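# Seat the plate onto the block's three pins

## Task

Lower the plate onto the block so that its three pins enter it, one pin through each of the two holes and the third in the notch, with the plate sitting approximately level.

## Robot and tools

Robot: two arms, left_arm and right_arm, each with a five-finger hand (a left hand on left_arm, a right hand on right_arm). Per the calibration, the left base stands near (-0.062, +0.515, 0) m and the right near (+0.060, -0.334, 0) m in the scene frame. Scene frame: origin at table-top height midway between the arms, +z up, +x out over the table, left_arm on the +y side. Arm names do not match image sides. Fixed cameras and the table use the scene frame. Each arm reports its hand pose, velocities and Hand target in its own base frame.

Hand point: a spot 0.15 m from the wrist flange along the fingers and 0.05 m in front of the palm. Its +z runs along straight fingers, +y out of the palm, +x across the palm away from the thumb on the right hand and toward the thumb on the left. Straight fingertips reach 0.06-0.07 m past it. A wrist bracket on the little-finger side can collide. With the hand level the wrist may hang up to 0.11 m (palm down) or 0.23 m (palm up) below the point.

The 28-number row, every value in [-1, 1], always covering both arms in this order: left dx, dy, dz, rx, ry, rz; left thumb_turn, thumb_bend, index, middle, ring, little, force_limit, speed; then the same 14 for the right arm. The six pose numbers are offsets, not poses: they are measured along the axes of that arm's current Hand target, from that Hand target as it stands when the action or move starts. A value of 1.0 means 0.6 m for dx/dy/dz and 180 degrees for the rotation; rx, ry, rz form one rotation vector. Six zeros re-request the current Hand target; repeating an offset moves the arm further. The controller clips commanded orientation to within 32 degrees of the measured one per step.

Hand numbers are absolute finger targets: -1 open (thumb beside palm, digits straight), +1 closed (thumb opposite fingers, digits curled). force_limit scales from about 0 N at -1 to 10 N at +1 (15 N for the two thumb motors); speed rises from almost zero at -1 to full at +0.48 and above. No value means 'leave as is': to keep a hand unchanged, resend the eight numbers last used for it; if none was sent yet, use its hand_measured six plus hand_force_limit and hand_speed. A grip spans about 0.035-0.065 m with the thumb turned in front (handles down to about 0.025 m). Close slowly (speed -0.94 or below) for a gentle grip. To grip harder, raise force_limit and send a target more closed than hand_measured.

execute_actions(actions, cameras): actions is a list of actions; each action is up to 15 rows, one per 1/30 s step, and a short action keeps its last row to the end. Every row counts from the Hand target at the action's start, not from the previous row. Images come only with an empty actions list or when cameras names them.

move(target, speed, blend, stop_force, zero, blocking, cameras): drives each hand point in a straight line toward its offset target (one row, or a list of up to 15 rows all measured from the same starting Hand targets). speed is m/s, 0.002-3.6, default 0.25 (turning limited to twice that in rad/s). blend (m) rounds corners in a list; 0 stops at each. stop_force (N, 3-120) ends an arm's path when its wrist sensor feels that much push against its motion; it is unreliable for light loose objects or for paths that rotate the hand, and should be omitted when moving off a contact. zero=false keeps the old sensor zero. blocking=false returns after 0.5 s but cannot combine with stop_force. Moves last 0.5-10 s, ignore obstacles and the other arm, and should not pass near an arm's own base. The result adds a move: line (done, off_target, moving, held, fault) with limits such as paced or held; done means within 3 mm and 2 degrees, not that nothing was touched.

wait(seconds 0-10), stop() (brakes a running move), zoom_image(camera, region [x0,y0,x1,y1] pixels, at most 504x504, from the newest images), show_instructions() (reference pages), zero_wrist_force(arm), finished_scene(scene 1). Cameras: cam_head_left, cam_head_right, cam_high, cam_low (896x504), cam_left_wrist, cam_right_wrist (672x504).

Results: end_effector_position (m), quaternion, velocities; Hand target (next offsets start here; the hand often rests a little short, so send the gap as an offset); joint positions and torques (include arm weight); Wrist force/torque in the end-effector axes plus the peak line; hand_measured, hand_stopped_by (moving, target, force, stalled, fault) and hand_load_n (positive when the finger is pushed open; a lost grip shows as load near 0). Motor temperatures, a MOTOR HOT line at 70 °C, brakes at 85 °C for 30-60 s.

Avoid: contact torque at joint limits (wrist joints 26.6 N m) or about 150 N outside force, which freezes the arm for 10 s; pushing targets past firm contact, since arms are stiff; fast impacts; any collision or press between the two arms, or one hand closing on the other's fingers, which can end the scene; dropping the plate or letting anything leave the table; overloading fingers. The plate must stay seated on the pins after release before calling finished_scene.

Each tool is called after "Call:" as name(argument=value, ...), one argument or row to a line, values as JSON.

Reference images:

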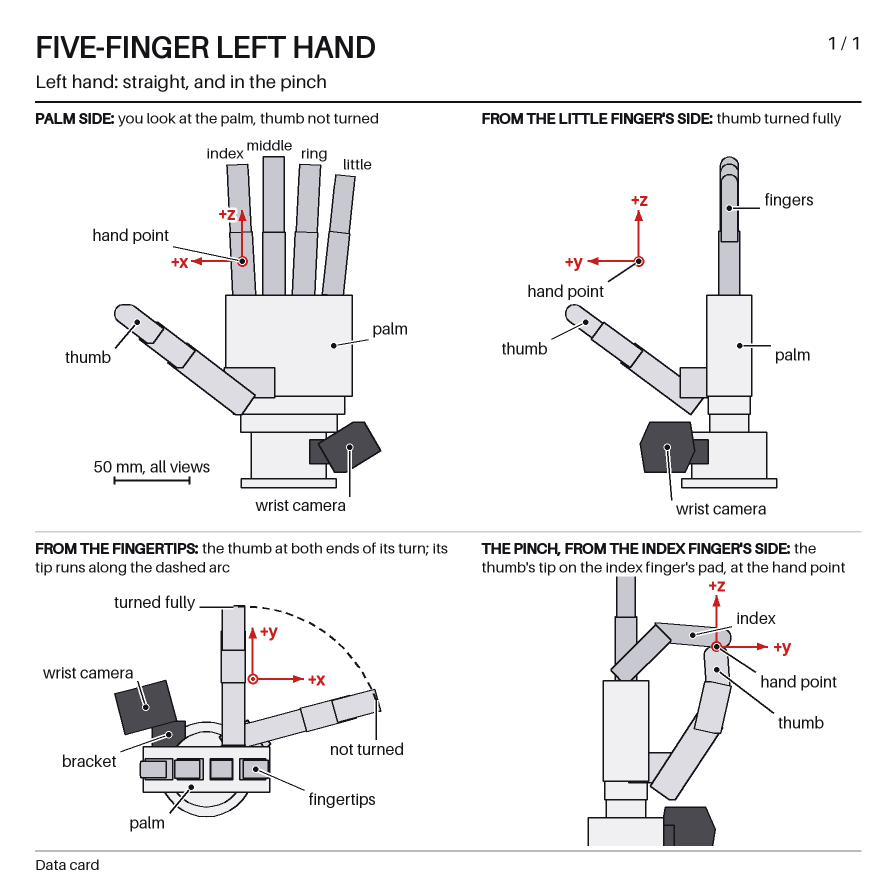

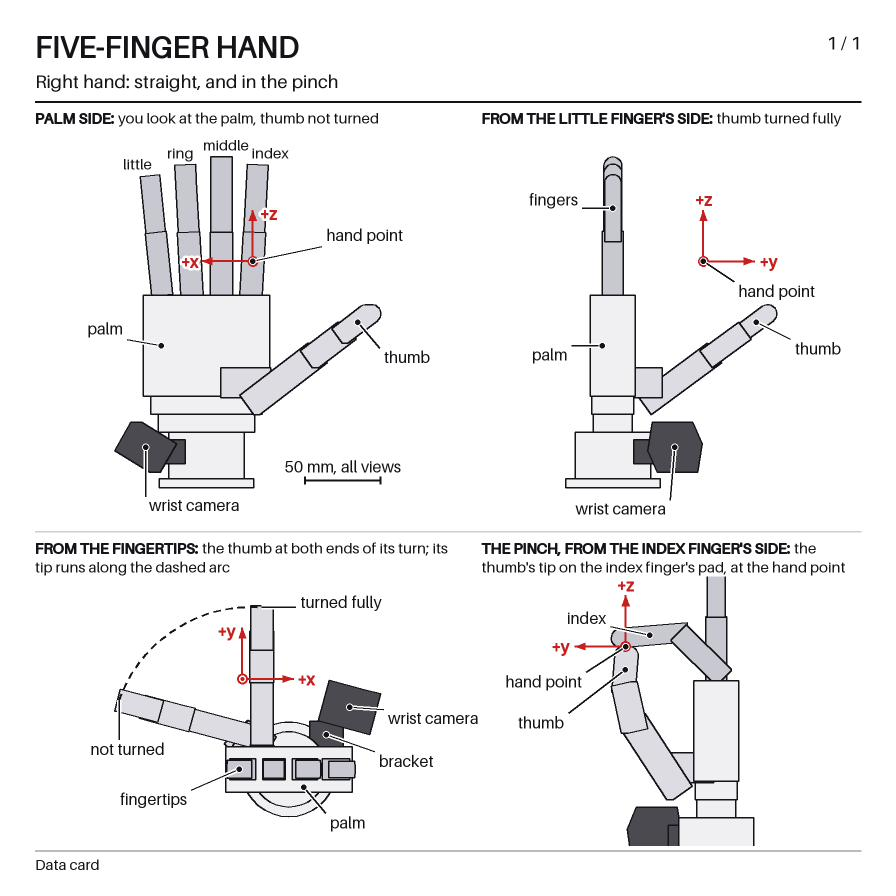

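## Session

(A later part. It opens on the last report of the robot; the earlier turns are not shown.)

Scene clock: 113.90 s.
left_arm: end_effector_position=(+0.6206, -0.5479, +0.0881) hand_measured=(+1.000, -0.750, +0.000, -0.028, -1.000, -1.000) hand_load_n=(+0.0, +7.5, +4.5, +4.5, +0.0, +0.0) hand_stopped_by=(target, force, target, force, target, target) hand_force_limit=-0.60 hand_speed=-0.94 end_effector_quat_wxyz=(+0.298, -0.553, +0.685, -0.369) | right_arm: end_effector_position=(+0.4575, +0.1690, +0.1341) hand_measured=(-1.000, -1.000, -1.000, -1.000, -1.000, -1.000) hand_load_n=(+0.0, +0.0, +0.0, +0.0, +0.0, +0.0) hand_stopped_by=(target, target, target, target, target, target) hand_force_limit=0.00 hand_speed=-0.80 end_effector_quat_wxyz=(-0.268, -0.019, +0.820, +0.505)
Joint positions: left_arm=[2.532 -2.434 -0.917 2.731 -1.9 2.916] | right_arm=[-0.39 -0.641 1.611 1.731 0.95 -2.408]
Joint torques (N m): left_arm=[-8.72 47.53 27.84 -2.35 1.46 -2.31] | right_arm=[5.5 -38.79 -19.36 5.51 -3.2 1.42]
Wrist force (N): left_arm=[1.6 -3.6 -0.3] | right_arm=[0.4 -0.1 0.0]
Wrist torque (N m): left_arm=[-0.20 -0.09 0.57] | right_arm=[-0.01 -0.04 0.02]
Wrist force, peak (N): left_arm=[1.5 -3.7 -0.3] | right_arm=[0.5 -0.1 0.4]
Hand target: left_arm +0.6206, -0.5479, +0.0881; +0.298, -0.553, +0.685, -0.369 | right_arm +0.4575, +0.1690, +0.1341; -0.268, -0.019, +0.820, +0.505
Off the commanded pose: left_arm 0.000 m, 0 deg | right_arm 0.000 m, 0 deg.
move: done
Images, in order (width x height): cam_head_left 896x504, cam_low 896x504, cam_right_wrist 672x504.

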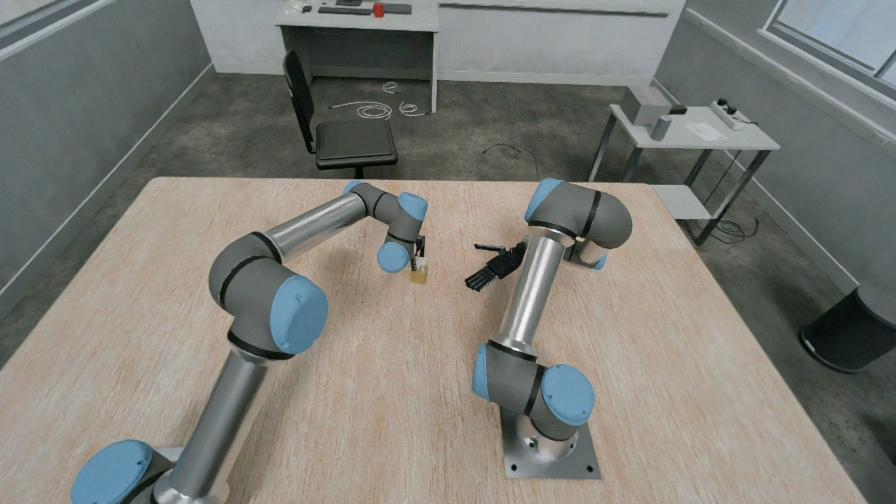

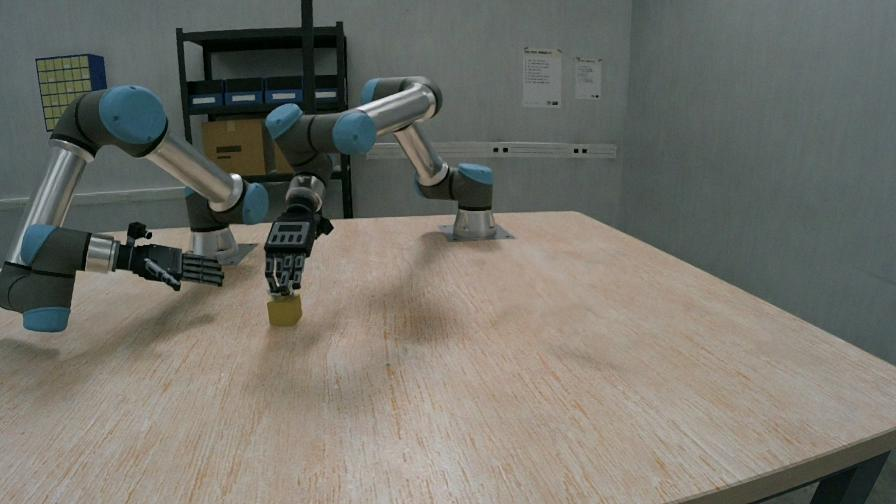

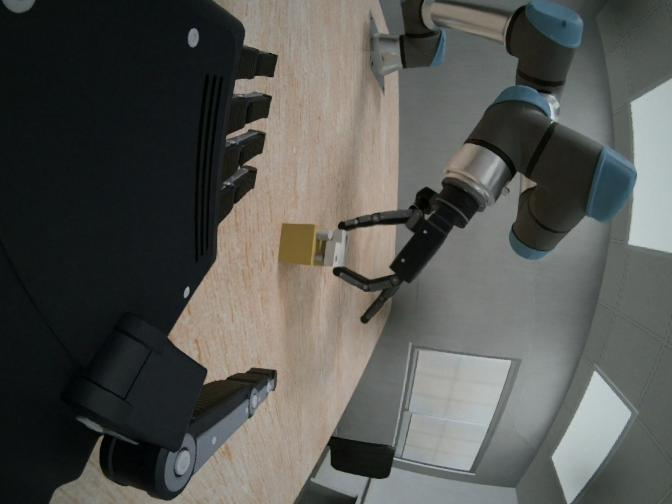

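Call:
move(
  target=[0,0.0111,0.0073,0,0,0,1,-0.4,0.0,0.1,-1,-1,-0.6,-0.94,0,0,0,0,0,0,-1,-1,-1,-1,-1,-1,0,-0.8],
  speed=0.01,
  stop_force=3,
  cameras=["cam_right_wrist","cam_head_left","cam_low"],
)

Call:
zoom_image(
  camera="cam_right_wrist",
  region=[305, 222, 355, 272],
)

Call:
zoom_image(
  camera="cam_head_left",
  region=[405, 245, 435, 275],
)

Call:
zoom_image(
  camera="cam_low",
  region=[262, 278, 306, 308],
)

Scene clock: 116.30 s.
left_arm: end_effector_position=(+0.6206, -0.5479, +0.0826) hand_measured=(+1.000, -0.750, +0.000, -0.028, -1.000, -1.000) hand_load_n=(-0.5, +8.0, +5.0, +4.0, +0.0, +0.0) hand_stopped_by=(target, force, target, force, target, target) hand_force_limit=-0.60 hand_speed=-0.94 end_effector_quat_wxyz=(+0.298, -0.553, +0.685, -0.369) | right_arm: end_effector_position=(+0.4575, +0.1690, +0.1341) hand_measured=(-1.000, -1.000, -1.000, -1.000, -1.000, -1.000) hand_load_n=(+0.0, +0.0, +0.0, +0.5, +0.0, +0.0) hand_stopped_by=(target, target, target, target, target, target) hand_force_limit=0.00 hand_speed=-0.80 end_effector_quat_wxyz=(-0.268, -0.019, +0.820, +0.505)
Joint positions: left_arm=[2.532 -2.437 -0.925 2.742 -1.9 2.916] | right_arm=[-0.39 -0.641 1.611 1.731 0.95 -2.408]
Joint torques (N m): left_arm=[-6.1 62.06 27.8 -1.87 0.29 -1.6] | right_arm=[5.48 -39.18 -19.94 5.2 -2.79 1.43]
Wrist force (N): left_arm=[1.2 -3.6 -0.5] | right_arm=[0.5 -0.2 0.0]
Wrist torque (N m): left_arm=[-0.18 -0.04 0.54] | right_arm=[-0.02 -0.05 0.02]
Wrist force, peak (N): left_arm=[2.8 -6.8 -0.8] | right_arm=[0.6 -0.1 0.3]
Hand target: left_arm +0.6206, -0.5479, +0.0826; +0.298, -0.553, +0.685, -0.369 (not the last commanded pose) | right_arm +0.4575, +0.1690, +0.1341; -0.268, -0.019, +0.820, +0.505
Off the commanded pose: left_arm 0.002 m, 0 deg | right_arm 0.000 m, 0 deg.
move: contact (left_arm)
Images, in order (width x height): cam_head_left 896x504, cam_low 896x504, cam_right_wrist 672x504.

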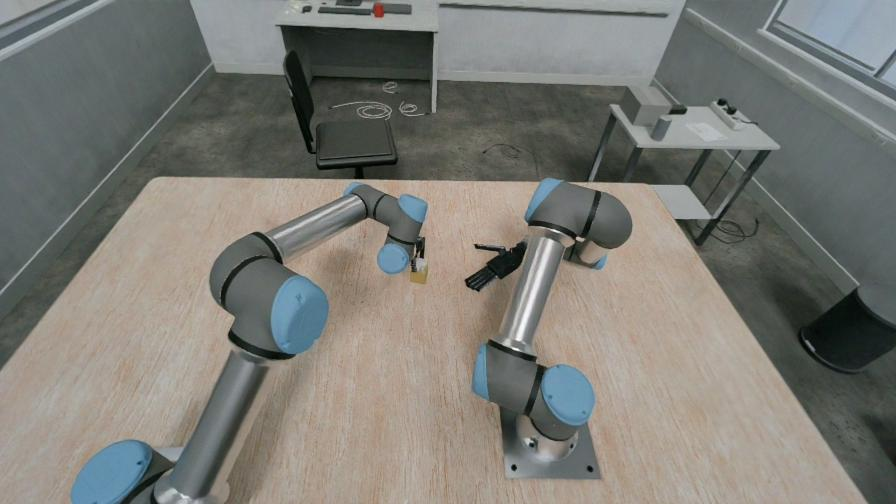

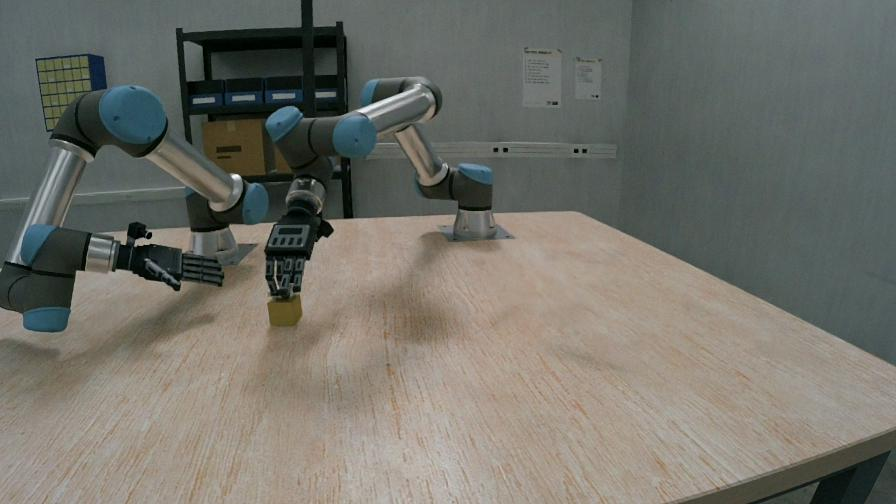

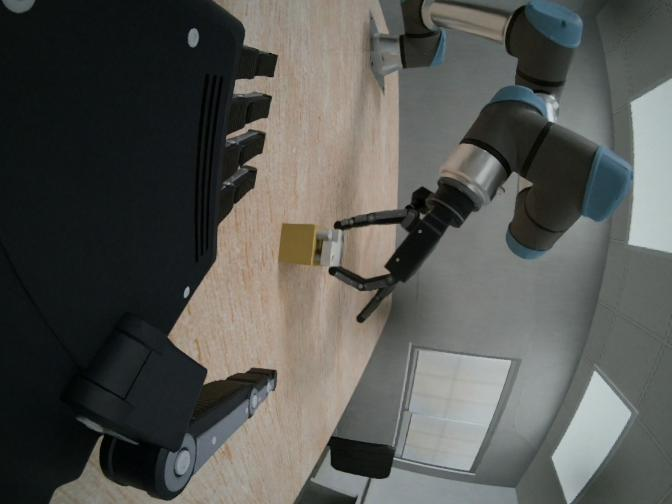

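Scaled by 10.080 from the camera's 672x504 image, which has a finer 960x720 frame.

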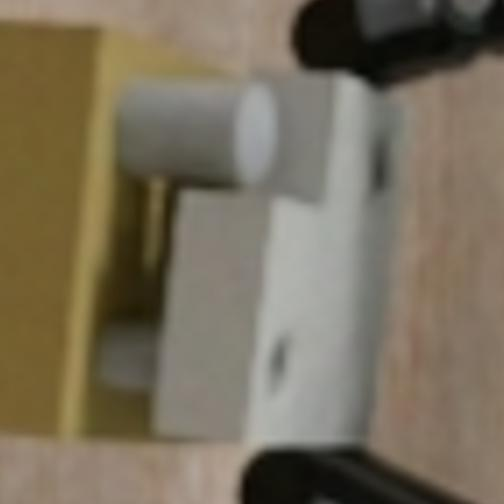

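Scaled by 16.800 from the camera's 896x504 image, which has a finer 1280x720 frame.

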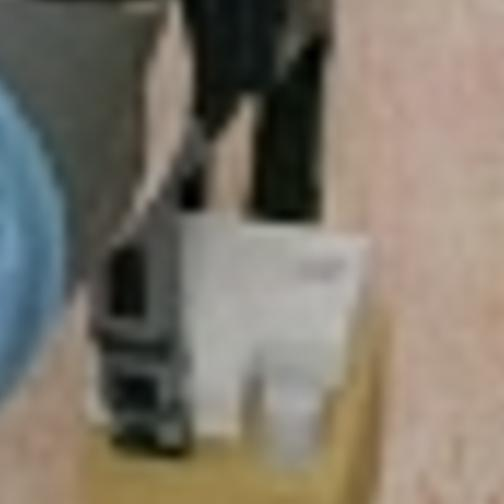

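Scaled by 11.455 from the camera's 896x504 image, which has a finer 1280x720 frame.

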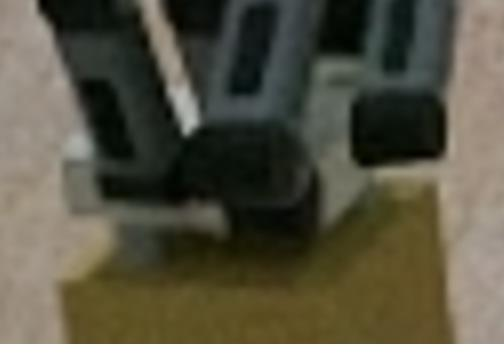

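Call:
move(
  target=[0,0.0009,0.0006,0,0,0,1,-0.4,0.0,0.1,-1,-1,-0.6,-0.94,0,0,0,0,0,0,-1,-1,-1,-1,-1,-1,0,-0.8],
  speed=0.01,
  cameras=["cam_right_wrist","cam_left_wrist"],
)

Call:
zoom_image(
  camera="cam_left_wrist",
  region=[200, 160, 350, 290],
)

Call:
zoom_image(
  camera="cam_right_wrist",
  region=[305, 222, 355, 272],
)

Scene clock: 117.73 s.
left_arm: end_effector_position=(+0.6206, -0.5479, +0.0820) hand_measured=(+1.000, -0.750, +0.000, -0.028, -1.000, -1.000) hand_load_n=(+0.0, +7.0, +5.0, +5.0, +0.0, +0.0) hand_stopped_by=(target, force, target, force, target, target) hand_force_limit=-0.60 hand_speed=-0.94 end_effector_quat_wxyz=(+0.298, -0.553, +0.685, -0.369) | right_arm: end_effector_position=(+0.4575, +0.1690, +0.1341) hand_measured=(-1.000, -1.000, -1.000, -1.000, -1.000, -1.000) hand_load_n=(+0.0, +0.0, +0.0, +0.0, +0.0, +0.0) hand_stopped_by=(target, target, target, target, target, target) hand_force_limit=0.00 hand_speed=-0.80 end_effector_quat_wxyz=(-0.268, -0.019, +0.820, +0.505)
Joint positions: left_arm=[2.532 -2.438 -0.926 2.743 -1.9 2.916] | right_arm=[-0.39 -0.641 1.611 1.731 0.95 -2.408]
Joint torques (N m): left_arm=[-3.49 45.15 7.54 0.96 -0.9 -0.87] | right_arm=[7.55 -38.51 -18.57 5.02 -3 1.58]
Wrist force (N): left_arm=[2.9 -7.0 -1.2] | right_arm=[0.3 -0.3 0.1]
Wrist torque (N m): left_arm=[-0.21 -0.02 0.53] | right_arm=[-0.05 -0.03 0.01]
Wrist force, peak (N): left_arm=[2.9 -7.2 -1.6] | right_arm=[0.7 -0.4 0.1]
Hand target: left_arm +0.6206, -0.5479, +0.0820; +0.298, -0.553, +0.685, -0.369 | right_arm +0.4575, +0.1690, +0.1341; -0.268, -0.019, +0.820, +0.505
Off the commanded pose: left_arm 0.000 m, 0 deg | right_arm 0.000 m, 0 deg.
move: done
Images, in order (width x height): cam_left_wrist 672x504, cam_right_wrist 672x504.

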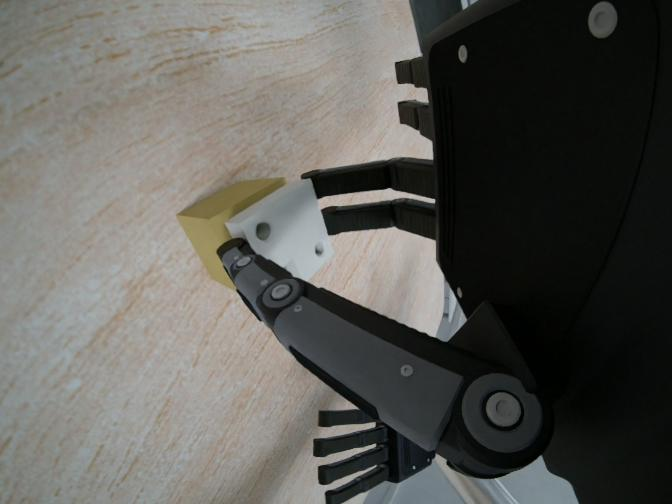

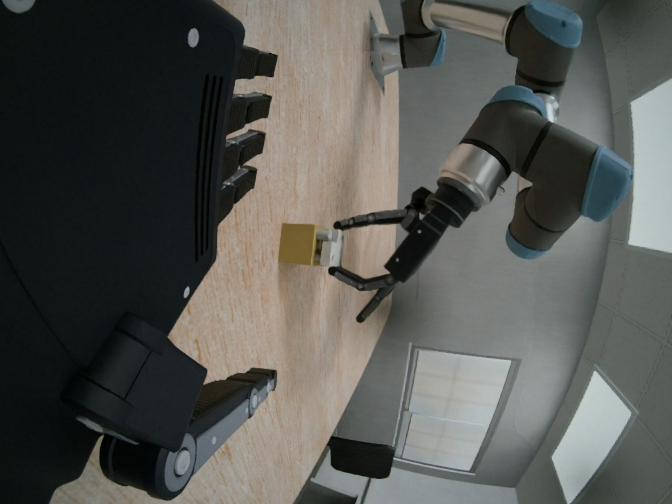

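Scaled by 3.360 from the camera's 672x504 image, which has a finer 960x720 frame.

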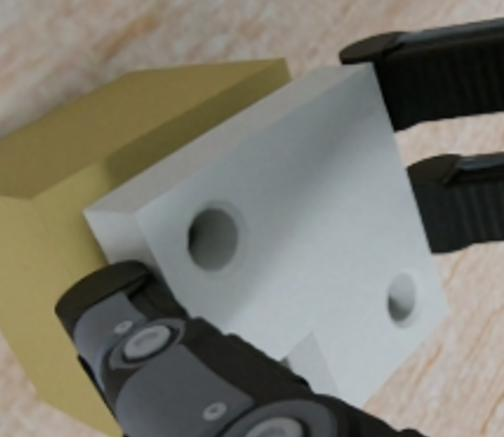

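Scaled by 10.080 from the camera's 672x504 image, which has a finer 960x720 frame.

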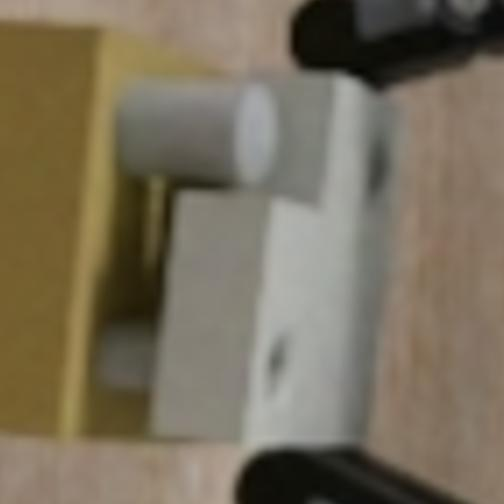

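Call:
move(
  target=[-0.00067,-0.00125,-0.00083,0,0,0,1,-0.4,0.0,0.1,-1,-1,-0.6,-0.94,0,0,0,0,0,0,-1,-1,-1,-1,-1,-1,0,-0.8],
  speed=0.02,
)

Call:
move(
  target=[0,0.00486,0.0032,0,0,0,1,-0.4,0.0,0.1,-1,-1,-0.6,-0.94,0,0,0,0,0,0,-1,-1,-1,-1,-1,-1,0,-0.8],
  speed=0.008,
  stop_force=4,
)

Scene clock: 120.90 s.
left_arm: end_effector_position=(+0.6207, -0.5475, +0.0829) hand_measured=(+1.000, -0.750, +0.000, -0.028, -1.000, -1.000) hand_load_n=(-0.5, +8.0, +5.0, +4.0, +0.0, +0.0) hand_stopped_by=(target, force, target, force, target, target) hand_force_limit=-0.60 hand_speed=-0.94 end_effector_quat_wxyz=(+0.298, -0.553, +0.685, -0.369) | right_arm: end_effector_position=(+0.4575, +0.1690, +0.1341) hand_measured=(-1.000, -1.000, -1.000, -1.000, -1.000, -1.000) hand_load_n=(+0.0, +0.0, +0.0, +0.0, +0.0, +0.0) hand_stopped_by=(target, target, target, target, target, target) hand_force_limit=0.00 hand_speed=-0.80 end_effector_quat_wxyz=(-0.268, -0.019, +0.820, +0.505)
Joint positions: left_arm=[2.532 -2.436 -0.926 2.742 -1.9 2.916] | right_arm=[-0.39 -0.641 1.611 1.731 0.95 -2.408]
Joint torques (N m): left_arm=[7.53 61.61 11.9 -2.41 1.5 2.33] | right_arm=[5.42 -39.64 -18.85 5.15 -2.61 1.27]
Wrist force (N): left_arm=[1.5 -3.6 -0.5] | right_arm=[0.4 0.1 0.2]
Wrist torque (N m): left_arm=[-0.19 -0.08 0.54] | right_arm=[0.00 -0.04 0.03]
Wrist force, peak (N): left_arm=[3.0 -7.8 -1.6] | right_arm=[0.7 -0.1 0.2]
Hand target: left_arm +0.6207, -0.5475, +0.0829; +0.298, -0.553, +0.685, -0.369 | right_arm +0.4575, +0.1690, +0.1341; -0.268, -0.019, +0.820, +0.505
Off the commanded pose: left_arm 0.000 m, 0 deg | right_arm 0.000 m, 0 deg.
move: done

Scene clock: 122.23 s.
left_arm: end_effector_position=(+0.6207, -0.5475, +0.0820) hand_measured=(+1.000, -0.750, +0.000, -0.028, -1.000, -1.000) hand_load_n=(-0.5, +7.5, +5.0, +4.0, +0.0, -0.5) hand_stopped_by=(target, force, target, force, target, target) hand_force_limit=-0.60 hand_speed=-0.94 end_effector_quat_wxyz=(+0.298, -0.553, +0.685, -0.369) | right_arm: end_effector_position=(+0.4575, +0.1690, +0.1341) hand_measured=(-1.000, -1.000, -1.000, -1.000, -1.000, -1.000) hand_load_n=(+0.0, +0.0, +0.0, +0.0, +0.0, +0.0) hand_stopped_by=(target, target, target, target, target, target) hand_force_limit=0.00 hand_speed=-0.80 end_effector_quat_wxyz=(-0.268, -0.019, +0.820, +0.505)
Joint positions: left_arm=[2.532 -2.437 -0.928 2.744 -1.899 2.916] | right_arm=[-0.39 -0.641 1.611 1.731 0.95 -2.408]
Joint torques (N m): left_arm=[8.4 62 29.3 -1.93 0.85 2.34] | right_arm=[6.49 -38 -19.17 5.11 -2.51 1.47]
Wrist force (N): left_arm=[1.6 -3.6 -0.3] | right_arm=[0.2 -0.2 0.2]
Wrist torque (N m): left_arm=[-0.20 -0.09 0.54] | right_arm=[-0.03 -0.01 0.01]
Wrist force, peak (N): left_arm=[4.0 -8.3 -2.4] | right_arm=[0.4 0.0 0.5]
Hand target: left_arm +0.6207, -0.5475, +0.0820; +0.298, -0.553, +0.685, -0.369 (not the last commanded pose) | right_arm +0.4575, +0.1690, +0.1341; -0.268, -0.019, +0.820, +0.505
Off the commanded pose: left_arm 0.003 m, 0 deg | right_arm 0.000 m, 0 deg.
move: contact (left_arm)

Call:
move(
  target=[0,0,0,0,0,0,1,-0.4,0.0,0.1,-1,-1,-0.6,-0.94,0,0,0,0,0,0,-1,-1,-1,-1,-1,-1,0,-0.8],
  cameras=["all"],
)

Call:
zoom_image(
  camera="cam_left_wrist",
  region=[245, 210, 285, 250],
)

Call:
zoom_image(
  camera="cam_left_wrist",
  region=[300, 230, 340, 270],
)

Call:
zoom_image(
  camera="cam_low",
  region=[262, 286, 306, 312],
)

Call:
zoom_image(
  camera="cam_head_left",
  region=[405, 250, 435, 280],
)

Call:
zoom_image(
  camera="cam_right_wrist",
  region=[305, 222, 355, 272],
)

Scene clock: 124.27 s.
left_arm: end_effector_position=(+0.6207, -0.5475, +0.0820) hand_measured=(+1.000, -0.750, +0.000, -0.028, -1.000, -1.000) hand_load_n=(-0.5, +8.0, +5.0, +4.5, +0.0, +0.0) hand_stopped_by=(target, force, target, force, target, target) hand_force_limit=-0.60 hand_speed=-0.94 end_effector_quat_wxyz=(+0.298, -0.553, +0.685, -0.369) | right_arm: end_effector_position=(+0.4575, +0.1690, +0.1341) hand_measured=(-1.000, -1.000, -1.000, -1.000, -1.000, -1.000) hand_load_n=(+0.0, +0.0, +0.0, +0.0, +0.0, +0.0) hand_stopped_by=(target, target, target, target, target, target) hand_force_limit=0.00 hand_speed=-0.80 end_effector_quat_wxyz=(-0.268, -0.019, +0.820, +0.505)
Joint positions: left_arm=[2.532 -2.437 -0.928 2.744 -1.899 2.916] | right_arm=[-0.39 -0.641 1.611 1.731 0.95 -2.408]
Joint torques (N m): left_arm=[8.27 61.78 28.98 0.3 0.94 2.41] | right_arm=[6.7 -39.22 -18.45 5.28 -2.4 1.47]
Wrist force (N): left_arm=[1.4 -3.6 -0.6] | right_arm=[0.3 0.0 0.0]
Wrist torque (N m): left_arm=[-0.17 -0.07 0.52] | right_arm=[0.01 -0.02 0.02]
Wrist force, peak (N): left_arm=[1.7 -3.9 -0.4] | right_arm=[0.7 0.0 0.1]
Hand target: left_arm +0.6207, -0.5475, +0.0820; +0.298, -0.553, +0.685, -0.369 | right_arm +0.4575, +0.1690, +0.1341; -0.268, -0.019, +0.820, +0.505
Off the commanded pose: left_arm 0.000 m, 0 deg | right_arm 0.000 m, 0 deg.
move: done

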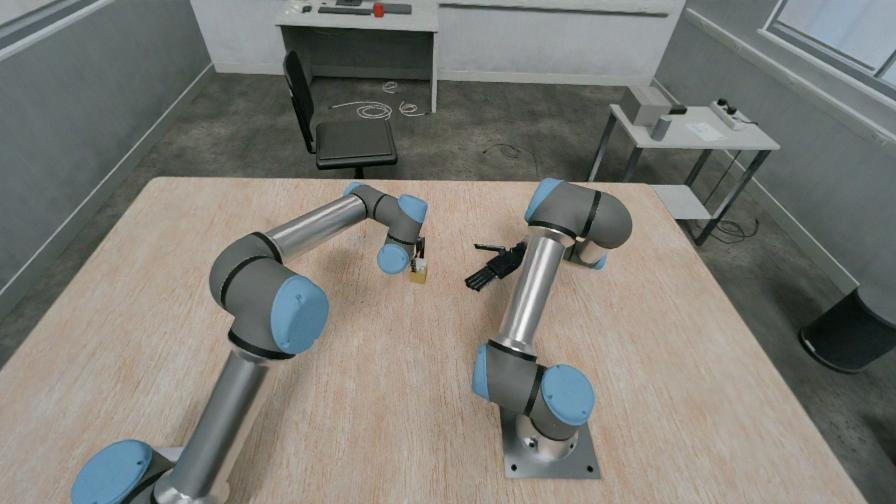

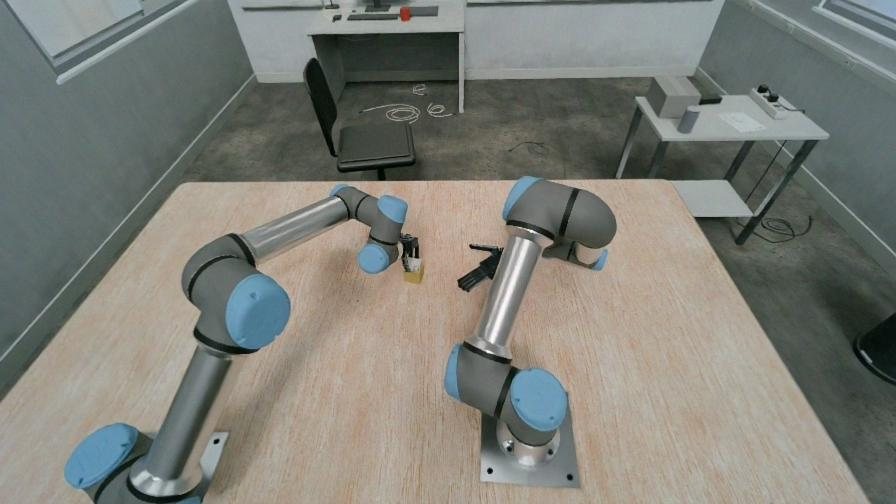

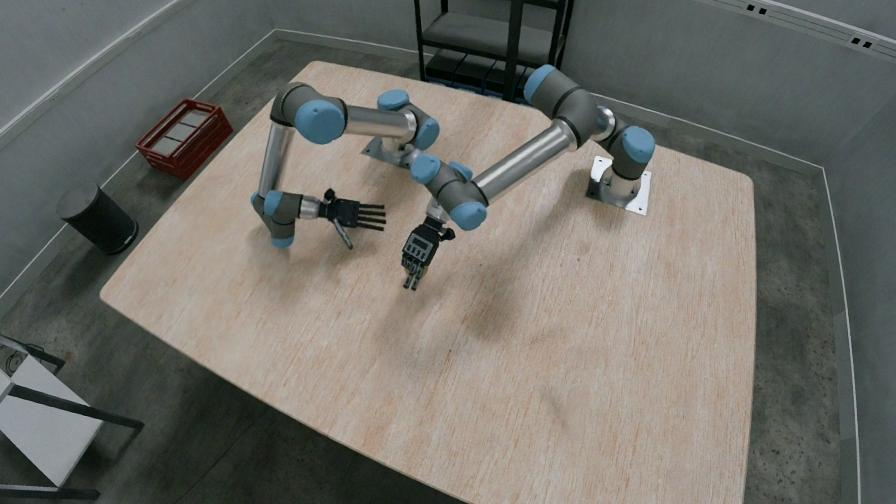

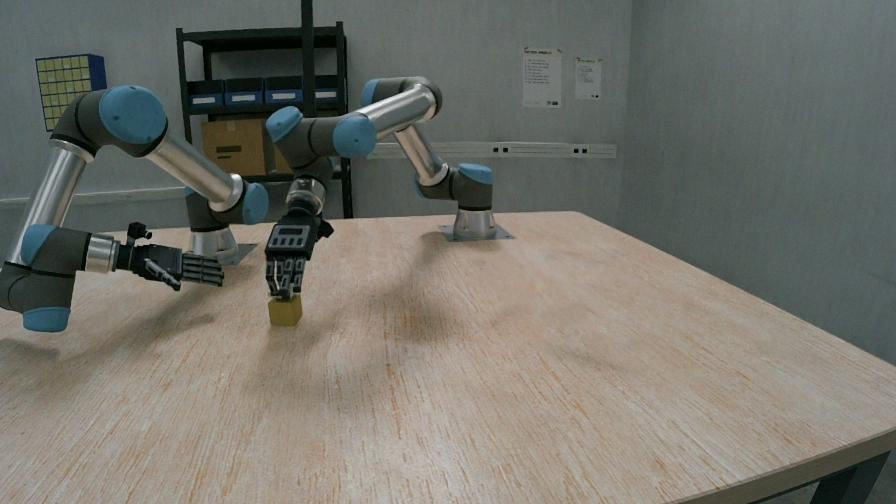

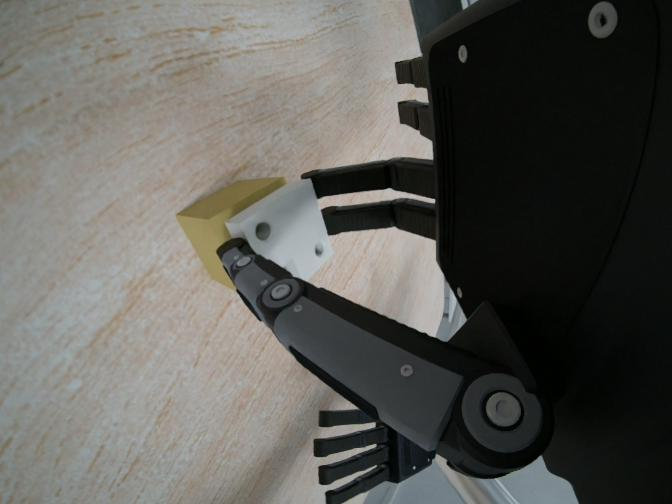

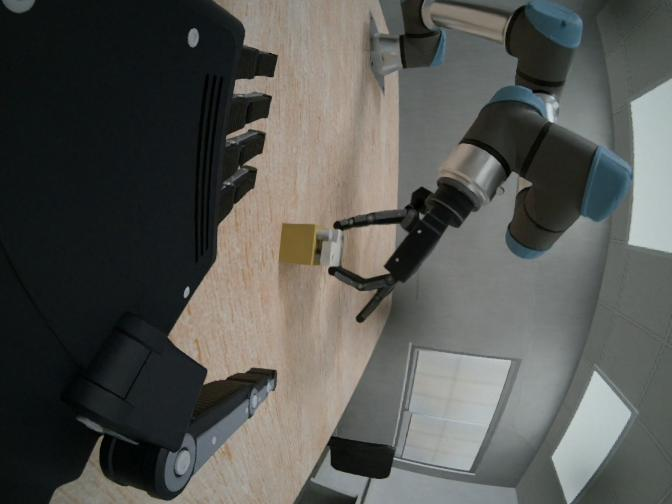

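Scaled by 12.600 from the camera's 672x504 image, which has a finer 960x720 frame.

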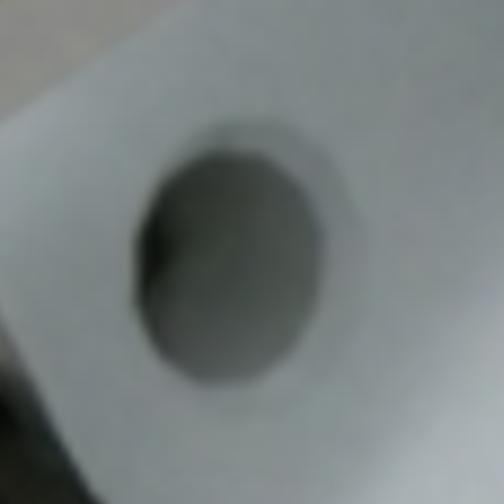

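Scaled by 12.600 from the camera's 672x504 image, which has a finer 960x720 frame.

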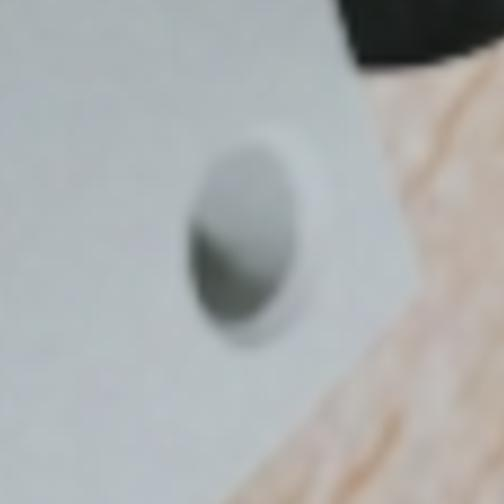

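Scaled by 11.455 from the camera's 896x504 image, which has a finer 1280x720 frame.

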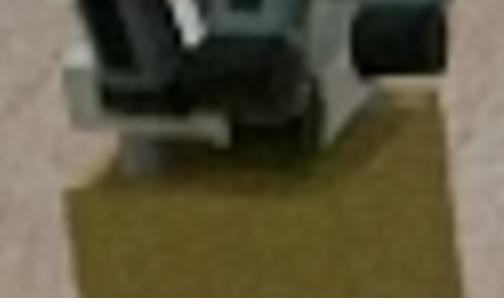

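Scaled by 16.800 from the camera's 896x504 image, which has a finer 1280x720 frame.

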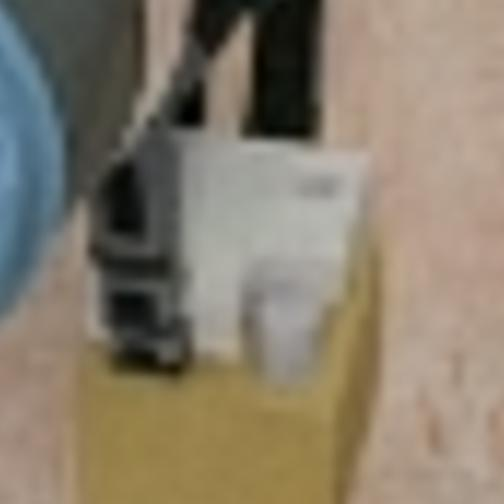

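Scaled by 10.080 from the camera's 672x504 image, which has a finer 960x720 frame.

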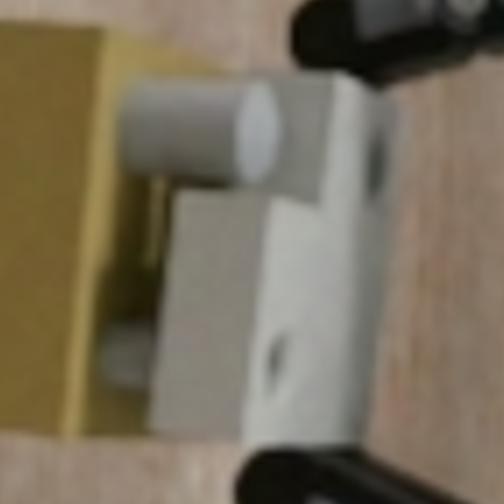

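Call:
move(
  target=[0.00083,-0.00167,-0.0005,0,0,0,1,-0.4,0.0,0.1,-1,-1,-0.6,-0.94,0,0,0,0,0,0,-1,-1,-1,-1,-1,-1,0,-0.8],
  speed=0.02,
)

Call:
move(
  target=[0,0.00557,0.00367,0,0,0,1,-0.4,0.0,0.1,-1,-1,-0.6,-0.94,0,0,0,0,0,0,-1,-1,-1,-1,-1,-1,0,-0.8],
  speed=0.008,
  stop_force=4,
)

Scene clock: 125.83 s.
left_arm: end_effector_position=(+0.6209, -0.5481, +0.0830) hand_measured=(+1.000, -0.750, +0.000, -0.028, -1.000, -1.000) hand_load_n=(+0.0, +8.0, +5.0, +4.5, +0.0, +0.0) hand_stopped_by=(target, force, target, force, target, target) hand_force_limit=-0.60 hand_speed=-0.94 end_effector_quat_wxyz=(+0.298, -0.553, +0.685, -0.369) | right_arm: end_effector_position=(+0.4575, +0.1690, +0.1341) hand_measured=(-1.000, -1.000, -1.000, -1.000, -1.000, -1.000) hand_load_n=(+0.0, +0.0, +0.0, +0.0, +0.0, +0.0) hand_stopped_by=(target, target, target, target, target, target) hand_force_limit=0.00 hand_speed=-0.80 end_effector_quat_wxyz=(-0.268, -0.019, +0.820, +0.505)
Joint positions: left_arm=[2.532 -2.438 -0.923 2.741 -1.9 2.916] | right_arm=[-0.39 -0.641 1.611 1.731 0.95 -2.408]
Joint torques (N m): left_arm=[-8.63 48.31 29.5 -2.52 -1.94 -2.29] | right_arm=[4.93 -37.55 -18.09 5.16 -2.3 1.36]
Wrist force (N): left_arm=[1.4 -3.6 -0.4] | right_arm=[0.4 -0.1 0.3]
Wrist torque (N m): left_arm=[-0.20 -0.07 0.55] | right_arm=[-0.02 -0.05 0.03]
Wrist force, peak (N): left_arm=[1.6 -3.8 -0.4] | right_arm=[0.6 0.0 0.4]
Hand target: left_arm +0.6209, -0.5481, +0.0830; +0.298, -0.553, +0.685, -0.369 | right_arm +0.4575, +0.1690, +0.1341; -0.268, -0.019, +0.820, +0.505
Off the commanded pose: left_arm 0.000 m, 0 deg | right_arm 0.000 m, 0 deg.
move: done

Scene clock: 127.13 s.
left_arm: end_effector_position=(+0.6209, -0.5481, +0.0821) hand_measured=(+1.000, -0.750, +0.000, -0.028, -1.000, -1.000) hand_load_n=(-0.5, +7.5, +4.5, +4.0, +0.0, +0.0) hand_stopped_by=(target, force, target, force, target, target) hand_force_limit=-0.60 hand_speed=-0.94 end_effector_quat_wxyz=(+0.298, -0.553, +0.685, -0.369) | right_arm: end_effector_position=(+0.4575, +0.1690, +0.1341) hand_measured=(-1.000, -1.000, -1.000, -1.000, -1.000, -1.000) hand_load_n=(+0.0, +0.0, +0.0, +0.0, +0.0, +0.0) hand_stopped_by=(target, target, target, target, target, target) hand_force_limit=0.00 hand_speed=-0.80 end_effector_quat_wxyz=(-0.268, -0.019, +0.820, +0.505)
Joint positions: left_arm=[2.532 -2.439 -0.925 2.743 -1.9 2.916] | right_arm=[-0.39 -0.641 1.611 1.731 0.95 -2.408]
Joint torques (N m): left_arm=[-6.9 60.93 29.14 -2.38 1.21 -2.07] | right_arm=[5.63 -38.14 -18.64 5.32 -2.29 1.64]
Wrist force (N): left_arm=[1.3 -3.7 -0.5] | right_arm=[0.3 0.0 0.2]
Wrist torque (N m): left_arm=[-0.20 -0.08 0.56] | right_arm=[-0.01 -0.03 0.02]
Wrist force, peak (N): left_arm=[-0.3 -6.5 -4.4] | right_arm=[0.6 -0.1 0.1]
Hand target: left_arm +0.6209, -0.5481, +0.0821; +0.298, -0.553, +0.685, -0.369 (not the last commanded pose) | right_arm +0.4575, +0.1690, +0.1341; -0.268, -0.019, +0.820, +0.505
Off the commanded pose: left_arm 0.003 m, 0 deg | right_arm 0.000 m, 0 deg.
move: contact (left_arm)

Call:
move(
  target=[-0.00042,-0.00111,-0.00105,0,0,0,1,-0.4,0.0,0.1,-1,-1,-0.6,-0.94,0,0,0,0,0,0,-1,-1,-1,-1,-1,-1,0,-0.8],
  speed=0.02,
)

Call:
move(
  target=[0,0.00557,0.00367,0,0,0,1,-0.4,0.0,0.1,-1,-1,-0.6,-0.94,0,0,0,0,0,0,-1,-1,-1,-1,-1,-1,0,-0.8],
  speed=0.008,
  stop_force=4,
  cameras=["cam_right_wrist","cam_low"],
)

Call:
zoom_image(
  camera="cam_right_wrist",
  region=[305, 222, 355, 272],
)

Call:
zoom_image(
  camera="cam_low",
  region=[262, 286, 306, 312],
)

Scene clock: 130.63 s.
left_arm: end_effector_position=(+0.6208, -0.5478, +0.0830) hand_measured=(+1.000, -0.750, +0.000, -0.028, -1.000, -1.000) hand_load_n=(-0.5, +7.5, +4.5, +4.0, +0.0, +0.0) hand_stopped_by=(target, force, target, force, target, target) hand_force_limit=-0.60 hand_speed=-0.94 end_effector_quat_wxyz=(+0.298, -0.553, +0.685, -0.369) | right_arm: end_effector_position=(+0.4575, +0.1690, +0.1341) hand_measured=(-1.000, -1.000, -1.000, -1.000, -1.000, -1.000) hand_load_n=(+0.5, +0.0, +0.0, +0.0, +0.0, +0.0) hand_stopped_by=(target, target, target, target, target, target) hand_force_limit=0.00 hand_speed=-0.80 end_effector_quat_wxyz=(-0.268, -0.019, +0.820, +0.505)
Joint positions: left_arm=[2.532 -2.437 -0.925 2.742 -1.9 2.916] | right_arm=[-0.39 -0.641 1.611 1.731 0.95 -2.408]
Joint torques (N m): left_arm=[8.21 61.77 9.83 -2.41 1.61 1.77] | right_arm=[7.06 -38.02 -18.46 5.49 -2.12 1.5]
Wrist force (N): left_arm=[1.5 -3.4 -0.2] | right_arm=[0.2 -0.1 0.4]
Wrist torque (N m): left_arm=[-0.19 -0.07 0.55] | right_arm=[-0.03 -0.03 0.02]
Wrist force, peak (N): left_arm=[1.3 -3.8 -0.5] | right_arm=[0.4 -0.3 0.5]
Hand target: left_arm +0.6208, -0.5478, +0.0830; +0.298, -0.553, +0.685, -0.369 | right_arm +0.4575, +0.1690, +0.1341; -0.268, -0.019, +0.820, +0.505
Off the commanded pose: left_arm 0.000 m, 0 deg | right_arm 0.000 m, 0 deg.
move: done

Scene clock: 132.10 s.
left_arm: end_effector_position=(+0.6208, -0.5478, +0.0813) hand_measured=(+1.000, -0.750, +0.000, -0.028, -1.000, -1.000) hand_load_n=(-0.5, +7.5, +5.0, +4.5, +0.0, +0.0) hand_stopped_by=(target, force, target, force, target, target) hand_force_limit=-0.60 hand_speed=-0.94 end_effector_quat_wxyz=(+0.298, -0.553, +0.685, -0.369) | right_arm: end_effector_position=(+0.4575, +0.1690, +0.1341) hand_measured=(-1.000, -1.000, -1.000, -1.000, -1.000, -1.000) hand_load_n=(+0.0, +0.0, +0.0, +0.0, +0.0, +0.0) hand_stopped_by=(target, target, target, target, target, target) hand_force_limit=0.00 hand_speed=-0.80 end_effector_quat_wxyz=(-0.268, -0.019, +0.820, +0.505)
Joint positions: left_arm=[2.532 -2.438 -0.927 2.745 -1.9 2.916] | right_arm=[-0.39 -0.641 1.611 1.731 0.95 -2.408]
Joint torques (N m): left_arm=[6.9 62.55 28.94 -2.12 0.78 1.78] | right_arm=[5.33 -37.65 -17.94 5.21 -2.14 1.36]
Wrist force (N): left_arm=[1.7 -2.8 0.6] | right_arm=[0.2 -0.2 0.3]
Wrist torque (N m): left_arm=[-0.15 -0.04 0.52] | right_arm=[-0.03 -0.01 0.01]
Wrist force, peak (N): left_arm=[1.1 -7.8 -3.7] | right_arm=[0.5 -0.3 0.3]
Hand target: left_arm +0.6208, -0.5478, +0.0814; +0.298, -0.553, +0.685, -0.369 (not the last commanded pose) | right_arm +0.4575, +0.1690, +0.1341; -0.268, -0.019, +0.820, +0.505
Off the commanded pose: left_arm 0.002 m, 0 deg | right_arm 0.000 m, 0 deg.
move: contact (left_arm)
Images, in order (width x height): cam_low 896x504, cam_right_wrist 672x504.

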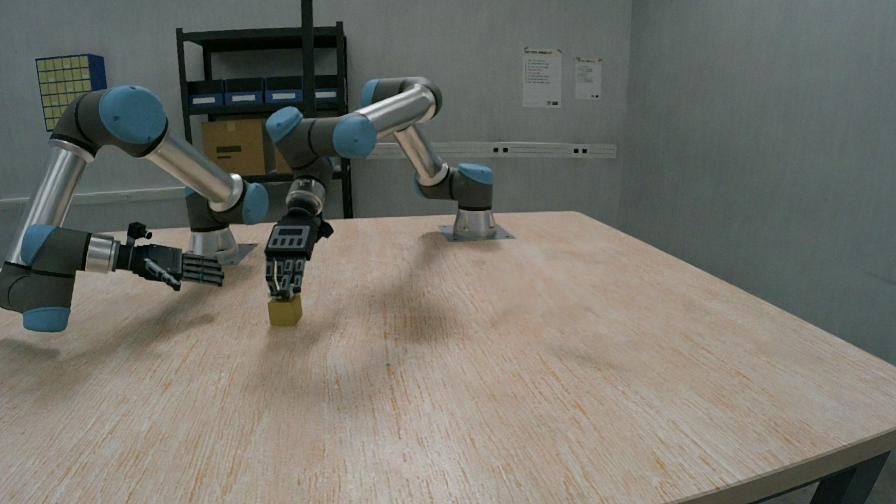

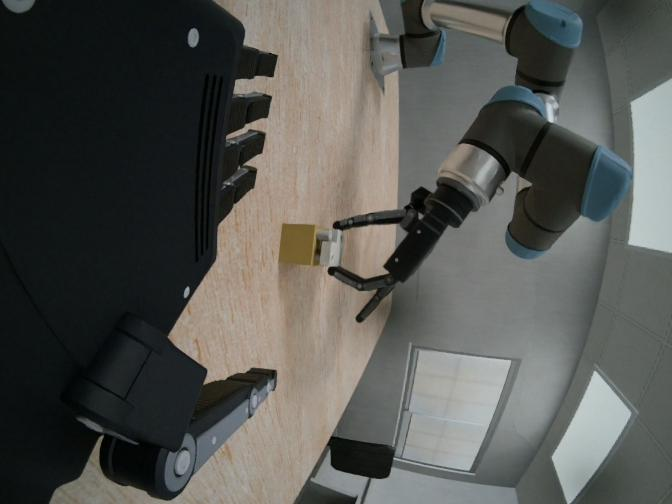

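Scaled by 10.080 from the camera's 672x504 image, which has a finer 960x720 frame.

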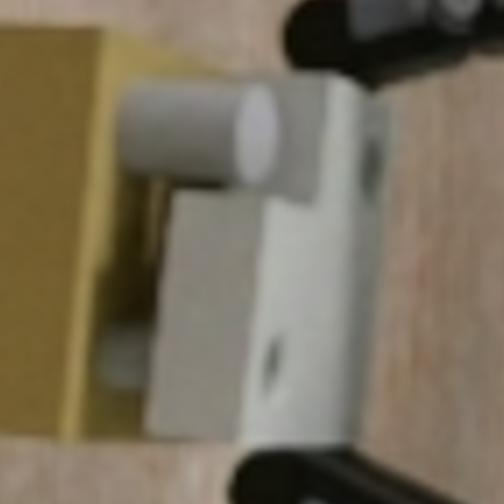

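Scaled by 11.455 from the camera's 896x504 image, which has a finer 1280x720 frame.

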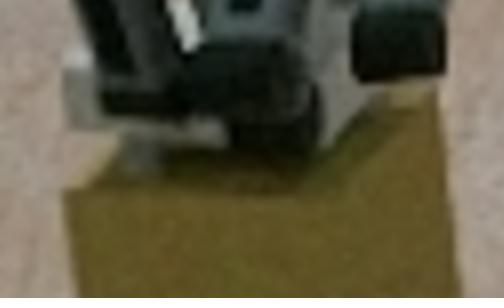

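Call:
move(
  target=[0,0.00418,0.00275,0,0,0,1,-0.4,0.0,0.1,-1,-1,-0.6,-0.94,0,0,0,0,0,0,-1,-1,-1,-1,-1,-1,0,-0.8],
  speed=0.008,
  stop_force=7,
  cameras=["cam_right_wrist","cam_low"],
)

Call:
zoom_image(
  camera="cam_right_wrist",
  region=[305, 222, 355, 272],
)

Scene clock: 133.73 s.
left_arm: end_effector_position=(+0.6209, -0.5479, +0.0809) hand_measured=(+1.000, -0.750, +0.000, -0.028, -1.000, -1.000) hand_load_n=(-0.5, +8.0, +4.5, +3.5, +0.0, +0.0) hand_stopped_by=(target, force, target, force, target, target) hand_force_limit=-0.60 hand_speed=-0.94 end_effector_quat_wxyz=(+0.298, -0.553, +0.685, -0.369) | right_arm: end_effector_position=(+0.4575, +0.1690, +0.1341) hand_measured=(-1.000, -1.000, -1.000, -1.000, -1.000, -1.000) hand_load_n=(+0.0, +0.0, +0.0, -0.5, +0.0, +0.0) hand_stopped_by=(target, target, target, target, target, target) hand_force_limit=0.00 hand_speed=-0.80 end_effector_quat_wxyz=(-0.268, -0.019, +0.820, +0.505)
Joint positions: left_arm=[2.532 -2.438 -0.928 2.746 -1.9 2.916] | right_arm=[-0.39 -0.641 1.611 1.731 0.95 -2.408]
Joint torques (N m): left_arm=[6.62 58.27 29.42 -1.72 0.43 1.78] | right_arm=[6.66 -38.35 -18.27 5.32 -2.27 1.53]
Wrist force (N): left_arm=[1.1 -3.4 -1.6] | right_arm=[0.3 -0.3 0.3]
Wrist torque (N m): left_arm=[-0.22 -0.07 0.54] | right_arm=[-0.06 -0.03 0.01]
Wrist force, peak (N): left_arm=[0.6 -8.4 -6.1] | right_arm=[0.5 -0.1 0.4]
Hand target: left_arm +0.6209, -0.5479, +0.0809; +0.298, -0.553, +0.685, -0.369 (not the last commanded pose) | right_arm +0.4575, +0.1690, +0.1341; -0.268, -0.019, +0.820, +0.505
Off the commanded pose: left_arm 0.003 m, 0 deg | right_arm 0.000 m, 0 deg.
move: contact (left_arm)
Images, in order (width x height): cam_low 896x504, cam_right_wrist 672x504.

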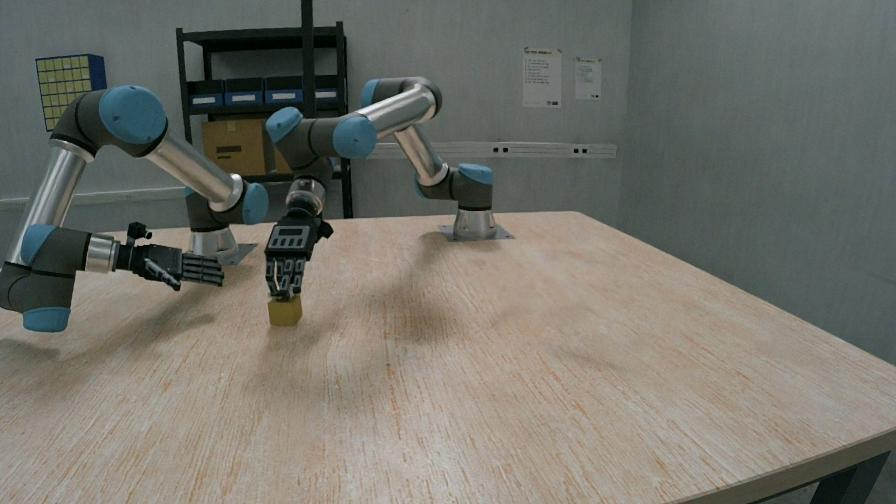

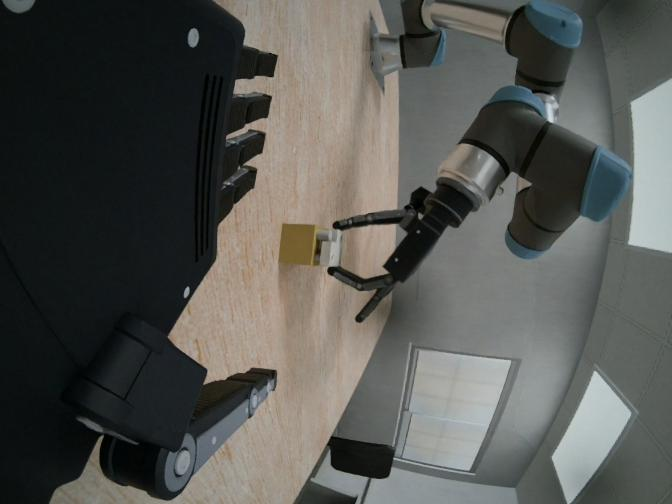

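Scaled by 10.080 from the camera's 672x504 image, which has a finer 960x720 frame.

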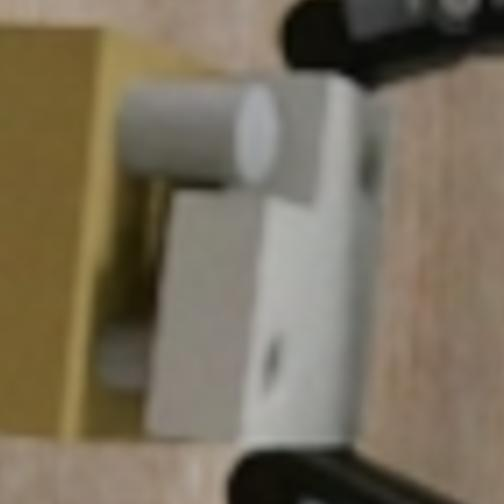

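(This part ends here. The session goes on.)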